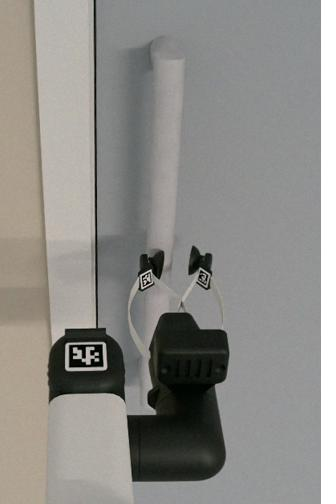

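Request:
move:
  blocking: false
  r2: {"joints":{"arm_m":0.25,"gripper_m":0.12}}

Request:
wait:
  seconds: 1.5

Request:
wait:
  seconds: 0.3
  cameras: ["r2_wrist_camera"]

Scene clock: 451.03 s.
move: r2 moving
r1: as last shown
r1.base_tilt: forward=-1.6 right=+1.2
r1.lidar_m: 0.99 1.01 1.25 2.37 2.44 1.97 1.85 1.90 2.48 2.33 1.38 1.04
r1.motor_effort: lift_m=+25(25) arm_m=-4(4) wheel_0=+0(1) wheel_1=-1(1) wheel_2=+0(0)
r1.servo_current: wrist_yaw_rad=59(65) wrist_pitch_rad=39(46) wrist_roll_rad=52(72) gripper_m=39(46)
r1.wrist_depth_mm: - - - - - 768 - / - - - - - 788 - / - - - - 788 798 - / - - - - 788 788 - / - - - - 798 798 - / - - 190 - 188 768 - / - 141 - 136 - 723 -
r2.base_odometry: x=-1.275 y=-3.387 heading=-2.078
r2.turned_by_wheels: +0.000
r2.turned_by_imu: +0.001
r2.base_tilt: forward=-0.7 right=+0.1
r2.lidar_m: 0.77 0.89 1.27 1.86 1.99 2.78 1.63 1.31 2.95 2.88 1.20 0.88
r2.base_status: not commanded
r2.joint_positions: lift_m=+0.910 arm_m=+0.269 wrist_yaw_rad=-0.032 wrist_pitch_rad=+0.002 wrist_roll_rad=+0.002 gripper_m=+0.114
r2.joint_status: arm_m moving; gripper_m moving
r2.measured_speeds: translate_m=+0.000 strafe_m=+0.000 rotate_rad=+0.000 lift_m=+0.000 arm_m=-0.130 wrist_yaw_rad=+0.000 wrist_pitch_rad=+0.000 wrist_roll_rad=+0.000
r2.motor_effort: lift_m=+15(15) arm_m=-6(13) wheel_0=+1(2) wheel_1=+0(1) wheel_2=-2(6)
r2.servo_current: wrist_yaw_rad=59(59) wrist_pitch_rad=39(52) wrist_roll_rad=46(59) gripper_m=91(91)
r2.hand_pose: x=+0.7257 y=-0.0966 z=+1.0880 quat_wxyz=(+1.000, +0.001, +0.001, -0.016) (m; r2's base frame)
r2.wrist_depth_mm: 355 353 349 277 342 340 338 / 359 355 349 277 343 343 338 / 362 355 351 282 347 343 342 / 362 359 351 353 351 345 342 / 366 362 349 353 351 349 345 / 368 364 202 278 197 349 347 / 373 366 349 - 351 351 349
pictures: none

Scene clock: 451.63 s.
earlier move: r2 done
r1.base_odometry: x=+0.433 y=+1.551 heading=+2.869
r1.turned_by_wheels: +0.000
r1.turned_by_imu: +0.000
r1.base_tilt: forward=-1.6 right=+1.2
r1.lidar_m: 0.98 1.01 1.25 2.35 2.44 1.98 1.86 1.90 2.45 2.33 1.37 1.02
r1.base_status: not commanded
r1.joint_positions: lift_m=+0.899 arm_m=+0.000 wrist_yaw_rad=+0.003 wrist_pitch_rad=+0.002 wrist_roll_rad=+0.000 gripper_m=+0.056
r1.joint_status: not commanded
r1.measured_speeds: all 0
r1.motor_effort: lift_m=+25(25) arm_m=-4(4) wheel_0=+1(1) wheel_1=-1(1) wheel_2=+0(0)
r1.servo_current: wrist_yaw_rad=39(72) wrist_pitch_rad=39(46) wrist_roll_rad=52(72) gripper_m=46(46)
r1.hand_pose: x=+0.4596 y=-0.0866 z=+1.0771 quat_wxyz=(+1.000, +0.000, +0.001, +0.001) (m; r1's base frame)
r1.wrist_depth_mm: - - - - - 778 - / - - - - - 778 - / - - - - 809 788 - / - - - - 798 778 - / - - - - 788 778 - / - - 191 - 187 750 - / - 140 - 137 - 715 -
r2.base_odometry: x=-1.275 y=-3.387 heading=-2.078
r2.turned_by_wheels: +0.000
r2.turned_by_imu: +0.000
r2.base_tilt: forward=-0.7 right=+0.1
r2.lidar_m: 0.76 0.90 1.27 1.88 1.98 2.78 1.62 1.30 2.96 2.86 1.18 0.89
r2.base_status: not commanded
r2.joint_positions: lift_m=+0.910 arm_m=+0.250 wrist_yaw_rad=-0.032 wrist_pitch_rad=+0.002 wrist_roll_rad=+0.002 gripper_m=+0.120
r2.joint_status: all done
r2.measured_speeds: all 0
r2.motor_effort: lift_m=+15(15) arm_m=-6(13) wheel_0=+1(2) wheel_1=-1(1) wheel_2=-2(6)
r2.servo_current: wrist_yaw_rad=46(65) wrist_pitch_rad=39(52) wrist_roll_rad=39(59) gripper_m=52(91)
r2.hand_pose: x=+0.7065 y=-0.0966 z=+1.0880 quat_wxyz=(+1.000, +0.001, +0.001, -0.016) (m; r2's base frame)
r2.wrist_depth_mm: 382 375 373 368 366 364 362 / 382 377 368 373 373 366 366 / 384 382 368 373 370 370 366 / 387 382 368 309 373 373 368 / 392 387 368 379 375 375 370 / 389 389 370 309 379 375 375 / 394 389 375 - 382 379 375
wait: 0.60 of 1.5 s (r2 has come to rest)
pictures: none

Scene clock: 451.93 s.
r1.base_odometry: x=+0.433 y=+1.551 heading=+2.869
r1.turned_by_wheels: +0.000
r1.turned_by_imu: +0.000
r1.base_tilt: forward=-1.6 right=+1.3
r1.lidar_m: 1.00 1.02 1.23 2.34 2.43 1.98 1.85 1.93 2.47 2.35 1.41 1.03
r1.base_status: not commanded
r1.joint_positions: lift_m=+0.899 arm_m=+0.000 wrist_yaw_rad=+0.003 wrist_pitch_rad=+0.002 wrist_roll_rad=+0.000 gripper_m=+0.056
r1.joint_status: not commanded
r1.measured_speeds: all 0
r1.motor_effort: lift_m=+25(25) arm_m=-4(4) wheel_0=+1(1) wheel_1=-1(1) wheel_2=+0(0)
r1.servo_current: wrist_yaw_rad=52(72) wrist_pitch_rad=46(46) wrist_roll_rad=39(72) gripper_m=33(46)
r1.hand_pose: x=+0.4596 y=-0.0866 z=+1.0771 quat_wxyz=(+1.000, +0.000, +0.001, +0.001) (m; r1's base frame)
r1.wrist_depth_mm: - - - - - 768 - / - - - - - 778 - / - - - - 809 778 - / - - - - 798 788 - / - - - - 798 788 - / - - 190 - 187 759 - / - 141 - 136 - 723 -
r2.base_odometry: x=-1.275 y=-3.387 heading=-2.078
r2.turned_by_wheels: +0.000
r2.turned_by_imu: +0.000
r2.base_tilt: forward=-0.7 right=+0.1
r2.lidar_m: 0.78 0.89 1.27 1.86 1.96 2.77 1.64 1.31 2.96 2.86 1.19 0.86
r2.base_status: not commanded
r2.joint_positions: lift_m=+0.910 arm_m=+0.250 wrist_yaw_rad=-0.032 wrist_pitch_rad=+0.002 wrist_roll_rad=+0.002 gripper_m=+0.120
r2.joint_status: all done
r2.measured_speeds: all 0
r2.motor_effort: lift_m=+14(15) arm_m=-7(13) wheel_0=+2(2) wheel_1=+0(1) wheel_2=-2(6)
r2.servo_current: wrist_yaw_rad=52(65) wrist_pitch_rad=33(52) wrist_roll_rad=52(59) gripper_m=52(91)
r2.hand_pose: x=+0.7065 y=-0.0966 z=+1.0880 quat_wxyz=(+1.000, +0.001, +0.001, -0.016) (m; r2's base frame)
r2.wrist_depth_mm: 382 377 373 297 368 362 362 / 382 377 370 370 368 370 364 / 387 382 368 375 370 368 366 / 389 382 368 310 375 370 368 / 389 387 370 379 377 373 373 / 394 389 370 309 379 375 375 / 394 392 377 - 382 382 377
wait: 0.30 s; at rest by 0.27 s
pictures: r2_wrist_camera
Images, in order (width x height): r2_wrist_camera 616x392.

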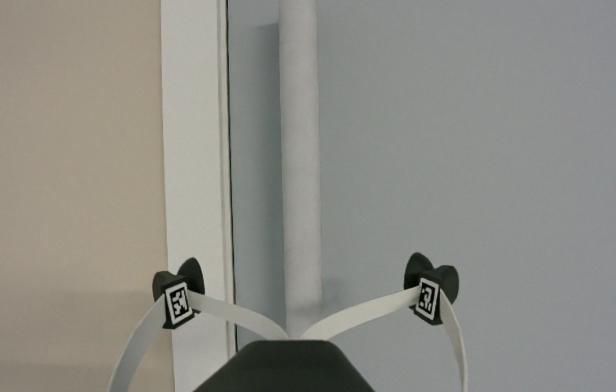

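Request:
move:
  blocking: false
  r2: {"joints":{"arm_m":0.38},"speeds":{"arm_m":0.15},"contact_limits":{"arm_m":0.0}}

Request:
wait:
  seconds: 2

Request:
wait:
  seconds: 0.3
  cameras: ["r2_wrist_camera"]

Scene clock: 456.07 s.
move: r2 moving
r1: as last shown
r1.lidar_m: 0.97 1.01 1.30 2.36 2.43 1.95 1.84 1.92 2.46 2.34 1.40 1.04
r1.servo_current: wrist_yaw_rad=46(65) wrist_pitch_rad=46(52) wrist_roll_rad=46(52) gripper_m=39(52)
r1.wrist_depth_mm: - - - - - 768 - / - - - - - 778 - / - - - - 809 778 - / - - - - 798 788 - / - - - - 798 788 - / - - 190 - 187 778 - / - 140 - 136 - 715 -
r2.base_odometry: x=-1.275 y=-3.387 heading=-2.078
r2.turned_by_wheels: +0.000
r2.turned_by_imu: +0.000
r2.base_tilt: forward=-0.6 right=+0.1
r2.lidar_m: 0.78 0.89 1.28 1.87 1.95 2.76 1.66 1.29 2.97 2.88 1.19 0.88
r2.base_status: not commanded
r2.joint_positions: lift_m=+0.910 arm_m=+0.297 wrist_yaw_rad=-0.032 wrist_pitch_rad=+0.002 wrist_roll_rad=+0.002 gripper_m=+0.120
r2.joint_status: arm_m moving
r2.measured_speeds: translate_m=+0.000 strafe_m=+0.000 rotate_rad=+0.000 lift_m=+0.000 arm_m=+0.150 wrist_yaw_rad=+0.000 wrist_pitch_rad=+0.000 wrist_roll_rad=+0.000
r2.motor_effort: lift_m=+15(15) arm_m=+9(14) wheel_0=+1(2) wheel_1=-1(1) wheel_2=-2(3)
r2.servo_current: wrist_yaw_rad=46(52) wrist_pitch_rad=39(39) wrist_roll_rad=46(59) gripper_m=46(59)
r2.contact_limits: arm_m 0
r2.hand_pose: x=+0.7535 y=-0.0966 z=+1.0880 quat_wxyz=(+1.000, +0.001, +0.001, -0.016) (m; r2's base frame)
r2.wrist_depth_mm: 340 334 330 254 329 324 322 / 338 336 332 264 329 325 325 / 342 340 336 262 330 329 327 / 343 340 336 264 334 329 327 / 343 342 338 264 334 330 330 / 347 345 329 263 336 332 332 / 349 347 332 - 338 336 334
pictures: none

Scene clock: 457.10 s.
earlier move: r2 done
r1.base_odometry: x=+0.433 y=+1.551 heading=+2.869
r1.turned_by_wheels: +0.000
r1.turned_by_imu: +0.000
r1.base_tilt: forward=-1.6 right=+1.3
r1.lidar_m: 0.98 1.03 1.29 2.36 2.46 1.97 1.84 1.88 2.46 2.32 1.37 1.01
r1.base_status: not commanded
r1.joint_positions: lift_m=+0.899 arm_m=+0.000 wrist_yaw_rad=+0.003 wrist_pitch_rad=+0.002 wrist_roll_rad=+0.000 gripper_m=+0.056
r1.joint_status: not commanded
r1.measured_speeds: all 0
r1.motor_effort: lift_m=+25(25) arm_m=-4(4) wheel_0=+0(1) wheel_1=-1(1) wheel_2=+0(0)
r1.servo_current: wrist_yaw_rad=52(65) wrist_pitch_rad=39(52) wrist_roll_rad=46(72) gripper_m=39(52)
r1.hand_pose: x=+0.4596 y=-0.0866 z=+1.0771 quat_wxyz=(+1.000, +0.000, +0.001, +0.001) (m; r1's base frame)
r1.wrist_depth_mm: - - - - - 778 - / - - - - - 778 - / - - - - 788 778 - / - - - - 798 798 - / - - - - 798 788 - / - - 190 - 188 759 - / - 141 - 137 - 723 -
r2.base_odometry: x=-1.275 y=-3.387 heading=-2.078
r2.turned_by_wheels: +0.000
r2.turned_by_imu: +0.000
r2.base_tilt: forward=-0.7 right=+0.0
r2.lidar_m: 0.79 0.89 1.27 1.86 1.97 2.79 1.60 1.28 2.97 2.87 1.19 0.90
r2.base_status: not commanded
r2.joint_positions: lift_m=+0.910 arm_m=+0.380 wrist_yaw_rad=-0.032 wrist_pitch_rad=+0.002 wrist_roll_rad=+0.002 gripper_m=+0.120
r2.joint_status: all done
r2.measured_speeds: all 0
r2.motor_effort: lift_m=+15(15) arm_m=+7(14) wheel_0=+1(2) wheel_1=-1(1) wheel_2=-2(3)
r2.servo_current: wrist_yaw_rad=39(59) wrist_pitch_rad=39(46) wrist_roll_rad=59(59) gripper_m=46(59)
r2.contact_limits: arm_m 0
r2.hand_pose: x=+0.8361 y=-0.0966 z=+1.0880 quat_wxyz=(+1.000, +0.001, +0.001, -0.016) (m; r2's base frame)
r2.wrist_depth_mm: 249 235 246 165 241 240 237 / 251 236 248 168 243 240 239 / 252 238 250 167 245 243 241 / 254 238 251 171 246 244 243 / 256 240 252 169 248 245 245 / 257 241 252 170 214 247 245 / 259 244 254 - 250 249 247
wait: 1.03 of 2 s (r2 has come to rest)
pictures: none

Scene clock: 457.40 s.
r1.base_odometry: x=+0.433 y=+1.551 heading=+2.869
r1.turned_by_wheels: +0.000
r1.turned_by_imu: +0.000
r1.base_tilt: forward=-1.6 right=+1.3
r1.lidar_m: 0.99 1.03 1.24 2.37 2.42 1.99 1.86 1.91 2.47 2.33 1.39 1.02
r1.base_status: not commanded
r1.joint_positions: lift_m=+0.899 arm_m=+0.000 wrist_yaw_rad=+0.003 wrist_pitch_rad=+0.002 wrist_roll_rad=+0.000 gripper_m=+0.056
r1.joint_status: not commanded
r1.measured_speeds: all 0
r1.motor_effort: lift_m=+25(25) arm_m=-4(4) wheel_0=+0(1) wheel_1=-1(1) wheel_2=+0(0)
r1.servo_current: wrist_yaw_rad=59(65) wrist_pitch_rad=39(52) wrist_roll_rad=46(72) gripper_m=46(52)
r1.hand_pose: x=+0.4596 y=-0.0866 z=+1.0771 quat_wxyz=(+1.000, +0.000, +0.001, +0.001) (m; r1's base frame)
r1.wrist_depth_mm: - - - - - 759 - / - - - - - 788 - / - - - - 798 788 - / - - - - 798 798 - / - - - - 798 798 - / - - 190 - 187 759 - / - 141 - 137 - 732 -
r2.base_odometry: x=-1.275 y=-3.387 heading=-2.078
r2.turned_by_wheels: +0.000
r2.turned_by_imu: +0.000
r2.base_tilt: forward=-0.7 right=+0.0
r2.lidar_m: 0.77 0.92 1.27 1.88 1.97 2.76 1.62 1.31 2.94 2.88 1.18 0.87
r2.base_status: not commanded
r2.joint_positions: lift_m=+0.910 arm_m=+0.380 wrist_yaw_rad=-0.032 wrist_pitch_rad=+0.002 wrist_roll_rad=+0.002 gripper_m=+0.120
r2.joint_status: all done
r2.measured_speeds: all 0
r2.motor_effort: lift_m=+14(15) arm_m=+7(14) wheel_0=+1(2) wheel_1=+0(1) wheel_2=-2(3)
r2.servo_current: wrist_yaw_rad=39(59) wrist_pitch_rad=39(46) wrist_roll_rad=46(59) gripper_m=46(59)
r2.contact_limits: arm_m 0
r2.hand_pose: x=+0.8361 y=-0.0966 z=+1.0880 quat_wxyz=(+1.000, +0.001, +0.001, -0.016) (m; r2's base frame)
r2.wrist_depth_mm: 250 234 246 166 242 239 237 / 251 236 248 169 243 241 240 / 253 236 250 167 245 243 241 / 254 238 250 171 246 244 243 / 255 240 251 170 247 245 245 / 257 242 252 170 214 248 245 / 259 243 255 - 250 249 248
wait: 0.30 s; at rest by 0.27 s
pictures: r2_wrist_camera
Images, in order (width x height): r2_wrist_camera 616x392.

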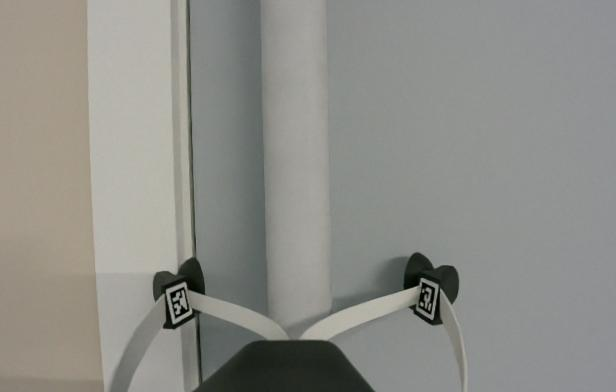

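Request:
move:
  blocking: false
  r2: {"joints":{"gripper_m":-0.02}}

Request:
wait:
  seconds: 1.8

Request:
wait:
  seconds: 0.3
  cameras: ["r2_head_camera","r2_wrist_camera"]

Scene clock: 463.40 s.
move: r2 moving
r1: as last shown
r1.base_tilt: forward=-1.6 right=+1.2
r1.lidar_m: 1.00 1.03 1.26 2.34 2.45 1.98 1.83 1.93 2.47 2.33 1.38 1.05
r1.motor_effort: lift_m=+25(25) arm_m=-4(4) wheel_0=+1(1) wheel_1=-1(1) wheel_2=+0(0)
r1.servo_current: wrist_yaw_rad=72(72) wrist_pitch_rad=39(46) wrist_roll_rad=65(65) gripper_m=46(46)
r1.wrist_depth_mm: - - - - - 759 - / - - - - - 788 - / - - - - 798 778 - / - - - - 798 788 - / - - - - 809 798 - / - - 191 - 187 759 - / - 140 - 137 - 723 -
r2.base_odometry: x=-1.275 y=-3.387 heading=-2.078
r2.turned_by_wheels: +0.000
r2.turned_by_imu: +0.000
r2.base_tilt: forward=-0.7 right=+0.1
r2.lidar_m: 0.77 0.90 1.28 1.88 2.00 2.78 1.64 1.31 2.96 2.86 1.19 0.89
r2.base_status: not commanded
r2.joint_positions: lift_m=+0.910 arm_m=+0.380 wrist_yaw_rad=-0.032 wrist_pitch_rad=+0.002 wrist_roll_rad=+0.002 gripper_m=+0.106
r2.joint_status: gripper_m moving
r2.measured_speeds: all 0
r2.motor_effort: lift_m=+14(15) arm_m=+7(8) wheel_0=+1(2) wheel_1=-1(1) wheel_2=-2(3)
r2.servo_current: wrist_yaw_rad=39(52) wrist_pitch_rad=39(46) wrist_roll_rad=46(52) gripper_m=98(98)
r2.contact_limits: arm_m 0
r2.hand_pose: x=+0.8361 y=-0.0966 z=+1.0880 quat_wxyz=(+1.000, +0.001, +0.001, -0.016) (m; r2's base frame)
r2.wrist_depth_mm: 249 235 244 166 242 240 238 / 251 236 247 169 243 241 239 / 253 237 250 167 245 243 240 / 254 237 250 171 247 244 241 / 256 241 252 169 248 246 244 / 257 241 201 170 200 246 246 / 259 244 255 - 250 248 248
pictures: none

Scene clock: 465.07 s.
earlier move: r2 done
r1.base_odometry: x=+0.433 y=+1.551 heading=+2.869
r1.turned_by_wheels: +0.000
r1.turned_by_imu: +0.000
r1.base_tilt: forward=-1.6 right=+1.3
r1.lidar_m: 0.98 1.01 1.26 2.36 2.47 1.98 1.85 1.92 2.46 2.34 1.41 1.05
r1.base_status: not commanded
r1.joint_positions: lift_m=+0.899 arm_m=+0.000 wrist_yaw_rad=+0.003 wrist_pitch_rad=+0.002 wrist_roll_rad=+0.000 gripper_m=+0.056
r1.joint_status: not commanded
r1.measured_speeds: all 0
r1.motor_effort: lift_m=+25(25) arm_m=-4(4) wheel_0=+1(1) wheel_1=-1(1) wheel_2=+0(0)
r1.servo_current: wrist_yaw_rad=59(72) wrist_pitch_rad=33(52) wrist_roll_rad=39(65) gripper_m=46(46)
r1.hand_pose: x=+0.4596 y=-0.0866 z=+1.0771 quat_wxyz=(+1.000, +0.000, +0.001, +0.001) (m; r1's base frame)
r1.wrist_depth_mm: - - - - - 768 - / - - - - - 778 - / - - - - 798 798 - / - - - - 798 788 - / - - - - 809 798 - / - - 189 - 188 759 - / - 140 - 137 - 715 -
r2.base_odometry: x=-1.275 y=-3.387 heading=-2.078
r2.turned_by_wheels: +0.000
r2.turned_by_imu: +0.000
r2.base_tilt: forward=-0.6 right=+0.1
r2.lidar_m: 0.78 0.87 1.27 1.87 1.99 2.76 1.63 1.31 2.98 2.87 1.18 0.87
r2.base_status: not commanded
r2.joint_positions: lift_m=+0.910 arm_m=+0.380 wrist_yaw_rad=-0.030 wrist_pitch_rad=+0.002 wrist_roll_rad=+0.002 gripper_m=-0.019
r2.joint_status: all done
r2.measured_speeds: all 0
r2.motor_effort: lift_m=+14(15) arm_m=-4(8) wheel_0=+1(2) wheel_1=+0(1) wheel_2=-2(3)
r2.servo_current: wrist_yaw_rad=46(59) wrist_pitch_rad=46(46) wrist_roll_rad=46(59) gripper_m=111(156)
r2.contact_limits: arm_m 0
r2.hand_pose: x=+0.8366 y=-0.0960 z=+1.0880 quat_wxyz=(+1.000, +0.001, +0.001, -0.015) (m; r2's base frame)
r2.wrist_depth_mm: 249 233 244 163 239 237 236 / 251 235 246 164 240 238 236 / 251 236 247 167 243 239 237 / 254 237 249 167 243 240 239 / 256 240 250 168 246 243 240 / 257 241 187 169 182 244 242 / 259 243 254 - 247 244 243
wait: 1.67 of 1.8 s (r2 has come to rest)
pictures: none

Scene clock: 465.37 s.
r1.base_odometry: x=+0.433 y=+1.551 heading=+2.869
r1.turned_by_wheels: +0.000
r1.turned_by_imu: +0.000
r1.base_tilt: forward=-1.6 right=+1.3
r1.lidar_m: 0.99 1.02 1.25 2.37 2.46 1.99 1.85 1.94 2.45 2.33 1.39 1.04
r1.base_status: not commanded
r1.joint_positions: lift_m=+0.899 arm_m=+0.000 wrist_yaw_rad=+0.003 wrist_pitch_rad=+0.002 wrist_roll_rad=+0.000 gripper_m=+0.056
r1.joint_status: not commanded
r1.measured_speeds: all 0
r1.motor_effort: lift_m=+25(25) arm_m=-4(4) wheel_0=+0(1) wheel_1=-1(1) wheel_2=+0(0)
r1.servo_current: wrist_yaw_rad=46(72) wrist_pitch_rad=46(52) wrist_roll_rad=59(65) gripper_m=39(46)
r1.hand_pose: x=+0.4596 y=-0.0866 z=+1.0771 quat_wxyz=(+1.000, +0.000, +0.001, +0.001) (m; r1's base frame)
r1.wrist_depth_mm: - - - - - 768 - / - - - - - 798 - / - - - - 788 788 - / - - - - 798 798 - / - - - - 798 788 - / - - 190 - 187 759 - / - 140 - 136 - 732 -
r2.base_odometry: x=-1.275 y=-3.387 heading=-2.078
r2.turned_by_wheels: +0.000
r2.turned_by_imu: +0.000
r2.base_tilt: forward=-0.6 right=+0.1
r2.lidar_m: 0.78 0.90 1.27 1.86 1.98 2.78 1.64 1.29 2.96 2.85 1.19 0.88
r2.base_status: not commanded
r2.joint_positions: lift_m=+0.910 arm_m=+0.380 wrist_yaw_rad=-0.030 wrist_pitch_rad=+0.002 wrist_roll_rad=+0.002 gripper_m=-0.019
r2.joint_status: all done
r2.measured_speeds: all 0
r2.motor_effort: lift_m=+15(15) arm_m=-4(8) wheel_0=+0(2) wheel_1=+0(1) wheel_2=-2(3)
r2.servo_current: wrist_yaw_rad=46(59) wrist_pitch_rad=39(46) wrist_roll_rad=39(59) gripper_m=104(156)
r2.contact_limits: arm_m 0
r2.hand_pose: x=+0.8366 y=-0.0960 z=+1.0880 quat_wxyz=(+1.000, +0.001, +0.001, -0.015) (m; r2's base frame)
r2.wrist_depth_mm: 249 233 244 163 240 237 235 / 251 234 247 163 240 238 236 / 251 236 247 167 243 240 236 / 254 236 248 167 242 241 239 / 255 239 250 167 244 243 240 / 257 240 187 169 182 244 241 / 258 242 254 - 248 245 243
wait: 0.30 s; at rest by 0.27 s
pictures: r2_head_camera, r2_wrist_camera
Images, in order (width x height): r2_head_camera 420x560, r2_wrist_camera 616x392.

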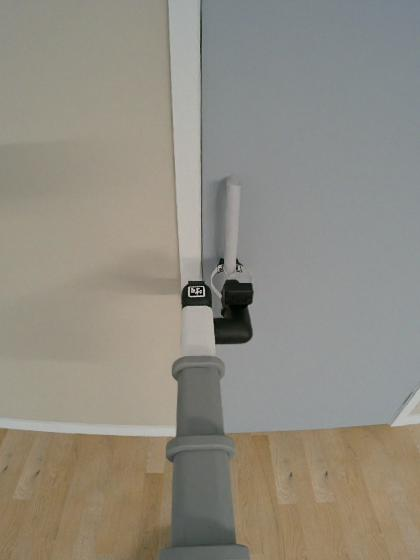

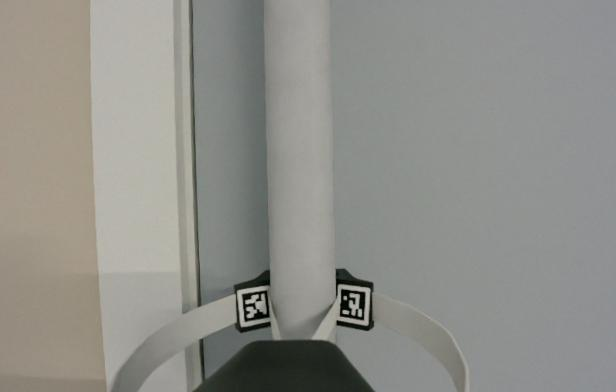

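Request:
move:
  blocking: false
  r2: {"base":{"translate_m":-0.225,"strafe_m":-0.116},"joints":{"wrist_yaw_rad":0.232},"speeds":{"wrist_yaw_rad":0.12},"pace":"slow"}

Request:
wait:
  seconds: 4

Request:
wait:
  seconds: 0.6
  cameras: ["r2_head_camera","r2_wrist_camera"]

Scene clock: 499.13 s.
move: r2 moving
r1: as last shown
r1.lidar_m: 0.99 1.00 1.23 2.35 2.43 1.97 1.87 1.90 2.48 2.32 1.38 1.03
r1.servo_current: wrist_yaw_rad=39(65) wrist_pitch_rad=39(52) wrist_roll_rad=52(65) gripper_m=39(46)
r1.wrist_depth_mm: - - - - - 768 - / - - - - - 788 - / - - - - 798 778 - / - - - - 798 788 - / - - - - 798 798 - / - - 190 - 188 759 - / - 140 - 137 - 732 -
r2.base_odometry: x=-1.275 y=-3.374 heading=-2.079
r2.turned_by_wheels: +0.000
r2.turned_by_imu: -0.015
r2.base_tilt: forward=-0.6 right=+0.1
r2.lidar_m: 0.76 0.92 1.25 1.86 1.98 2.77 1.81 1.32 2.94 2.86 1.21 0.90
r2.base_status: translate_m moving; strafe_m moving
r2.joint_positions: lift_m=+0.910 arm_m=+0.380 wrist_yaw_rad=+0.024 wrist_pitch_rad=+0.002 wrist_roll_rad=+0.002 gripper_m=-0.019
r2.joint_status: wrist_yaw_rad moving
r2.measured_speeds: translate_m=-0.050 strafe_m=-0.020 rotate_rad=+0.003 lift_m=+0.000 arm_m=+0.000 wrist_yaw_rad=+0.127 wrist_pitch_rad=+0.000 wrist_roll_rad=+0.000
r2.motor_effort: lift_m=+14(15) arm_m=-4(4) wheel_0=-6(11) wheel_1=-13(13) wheel_2=+17(19)
r2.servo_current: wrist_yaw_rad=26(85) wrist_pitch_rad=33(46) wrist_roll_rad=52(52) gripper_m=104(104)
r2.contact_limits: arm_m 0
r2.hand_pose: x=+0.8413 y=-0.0805 z=+1.0880 quat_wxyz=(+1.000, +0.001, +0.001, +0.012) (m; r2's base frame)
r2.wrist_depth_mm: 260 243 246 163 239 234 229 / 262 244 248 165 239 234 232 / 264 245 250 167 241 236 233 / 265 247 251 168 243 237 236 / 266 247 252 168 244 239 236 / 268 249 186 169 181 240 236 / 270 250 255 - 247 240 239
pictures: none

Scene clock: 502.33 s.
earlier move: r2 done
r1.base_odometry: x=+0.433 y=+1.551 heading=+2.869
r1.turned_by_wheels: +0.000
r1.turned_by_imu: +0.000
r1.base_tilt: forward=-1.6 right=+1.3
r1.lidar_m: 1.09 1.05 1.25 2.35 2.43 1.95 1.85 1.91 2.47 2.34 1.40 1.04
r1.base_status: not commanded
r1.joint_positions: lift_m=+0.899 arm_m=+0.000 wrist_yaw_rad=+0.003 wrist_pitch_rad=+0.002 wrist_roll_rad=+0.000 gripper_m=+0.056
r1.joint_status: not commanded
r1.measured_speeds: all 0
r1.motor_effort: lift_m=+25(25) arm_m=-4(4) wheel_0=+1(1) wheel_1=-1(1) wheel_2=+0(0)
r1.servo_current: wrist_yaw_rad=59(72) wrist_pitch_rad=39(52) wrist_roll_rad=59(72) gripper_m=46(46)
r1.hand_pose: x=+0.4596 y=-0.0866 z=+1.0771 quat_wxyz=(+1.000, +0.000, +0.001, +0.001) (m; r1's base frame)
r1.wrist_depth_mm: - - - - - 778 - / - - - - - 788 - / - - - - 1008 778 - / - - - - 1025 809 - / - - - - 1008 798 - / - - 190 - 188 759 - / - 141 - 137 181 768 -
r2.base_odometry: x=-1.268 y=-3.135 heading=-2.075
r2.turned_by_wheels: +0.003
r2.turned_by_imu: +0.003
r2.base_tilt: forward=-0.6 right=+0.0
r2.lidar_m: 0.78 1.12 1.54 1.99 2.09 2.92 1.22 1.06 2.86 2.74 1.52 0.97
r2.base_status: done
r2.joint_positions: lift_m=+0.910 arm_m=+0.380 wrist_yaw_rad=+0.245 wrist_pitch_rad=+0.002 wrist_roll_rad=+0.002 gripper_m=-0.019
r2.joint_status: all done
r2.measured_speeds: all 0
r2.motor_effort: lift_m=+15(15) arm_m=-4(4) wheel_0=+10(16) wheel_1=+0(16) wheel_2=+25(26)
r2.servo_current: wrist_yaw_rad=65(85) wrist_pitch_rad=33(46) wrist_roll_rad=46(65) gripper_m=104(111)
r2.contact_limits: arm_m 0
r2.hand_pose: x=+0.8519 y=-0.0147 z=+1.0880 quat_wxyz=(+0.992, +0.001, +0.001, +0.122) (m; r2's base frame)
r2.wrist_depth_mm: - - 248 167 236 229 224 / - - 249 165 236 229 226 / - - 251 168 238 231 227 / - - 253 167 239 234 228 / - - 254 169 242 235 230 / - - 187 170 239 236 232 / - - 258 - - 235 233
wait: 3.20 of 4 s (r2 has come to rest)
pictures: none

Scene clock: 502.93 s.
r1.base_odometry: x=+0.433 y=+1.551 heading=+2.869
r1.turned_by_wheels: +0.000
r1.turned_by_imu: +0.000
r1.base_tilt: forward=-1.6 right=+1.3
r1.lidar_m: 1.05 1.04 1.28 2.36 2.45 1.94 1.85 1.89 2.46 2.33 1.43 1.03
r1.base_status: not commanded
r1.joint_positions: lift_m=+0.899 arm_m=+0.000 wrist_yaw_rad=+0.003 wrist_pitch_rad=+0.002 wrist_roll_rad=+0.000 gripper_m=+0.056
r1.joint_status: not commanded
r1.measured_speeds: all 0
r1.motor_effort: lift_m=+25(25) arm_m=-4(4) wheel_0=+1(1) wheel_1=-1(1) wheel_2=+0(0)
r1.servo_current: wrist_yaw_rad=46(72) wrist_pitch_rad=39(52) wrist_roll_rad=59(72) gripper_m=33(46)
r1.hand_pose: x=+0.4596 y=-0.0866 z=+1.0771 quat_wxyz=(+1.000, +0.000, +0.001, +0.001) (m; r1's base frame)
r1.wrist_depth_mm: - - - - - 778 - / - - - - - 778 - / - - - - 1008 798 - / - - - - 1008 788 - / - - - - 1025 788 - / - - 190 - 188 759 - / - 141 - 137 182 759 -
r2.base_odometry: x=-1.268 y=-3.135 heading=-2.075
r2.turned_by_wheels: +0.000
r2.turned_by_imu: +0.000
r2.base_tilt: forward=-0.6 right=+0.1
r2.lidar_m: 0.81 1.13 1.56 1.98 2.10 2.90 1.24 1.03 2.85 2.75 1.47 0.96
r2.base_status: done
r2.joint_positions: lift_m=+0.910 arm_m=+0.380 wrist_yaw_rad=+0.245 wrist_pitch_rad=+0.002 wrist_roll_rad=+0.002 gripper_m=-0.019
r2.joint_status: all done
r2.measured_speeds: all 0
r2.motor_effort: lift_m=+15(15) arm_m=-4(4) wheel_0=+10(16) wheel_1=+0(16) wheel_2=+25(26)
r2.servo_current: wrist_yaw_rad=72(85) wrist_pitch_rad=39(46) wrist_roll_rad=52(65) gripper_m=98(111)
r2.contact_limits: arm_m 0
r2.hand_pose: x=+0.8519 y=-0.0147 z=+1.0880 quat_wxyz=(+0.992, +0.001, +0.001, +0.122) (m; r2's base frame)
r2.wrist_depth_mm: - - 248 166 236 229 225 / - - 250 167 236 230 226 / - - 250 167 238 231 226 / - - 252 168 240 234 229 / - - 253 168 241 235 230 / - - 187 171 239 236 231 / - - 258 - - 235 233
wait: 0.60 s; at rest by 0.27 s
pictures: r2_head_camera, r2_wrist_camera
Images, in order (width x height): r2_head_camera 420x560, r2_wrist_camera 616x392.

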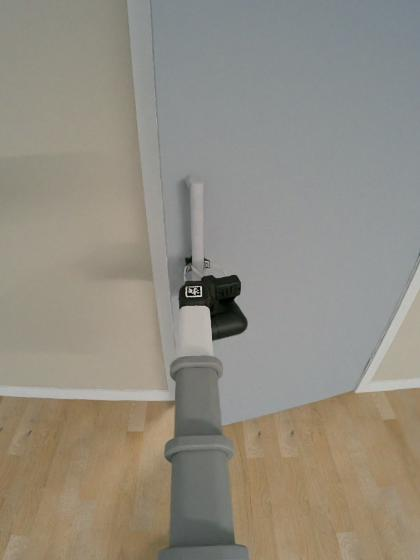

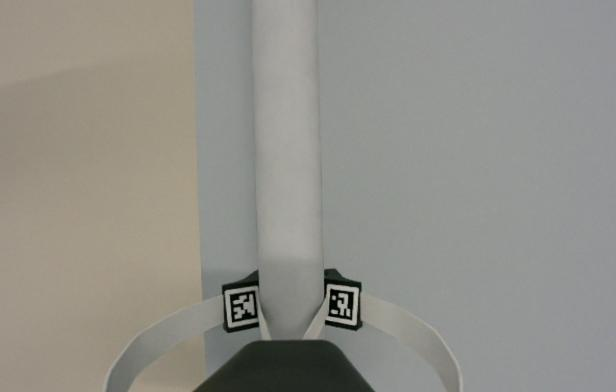

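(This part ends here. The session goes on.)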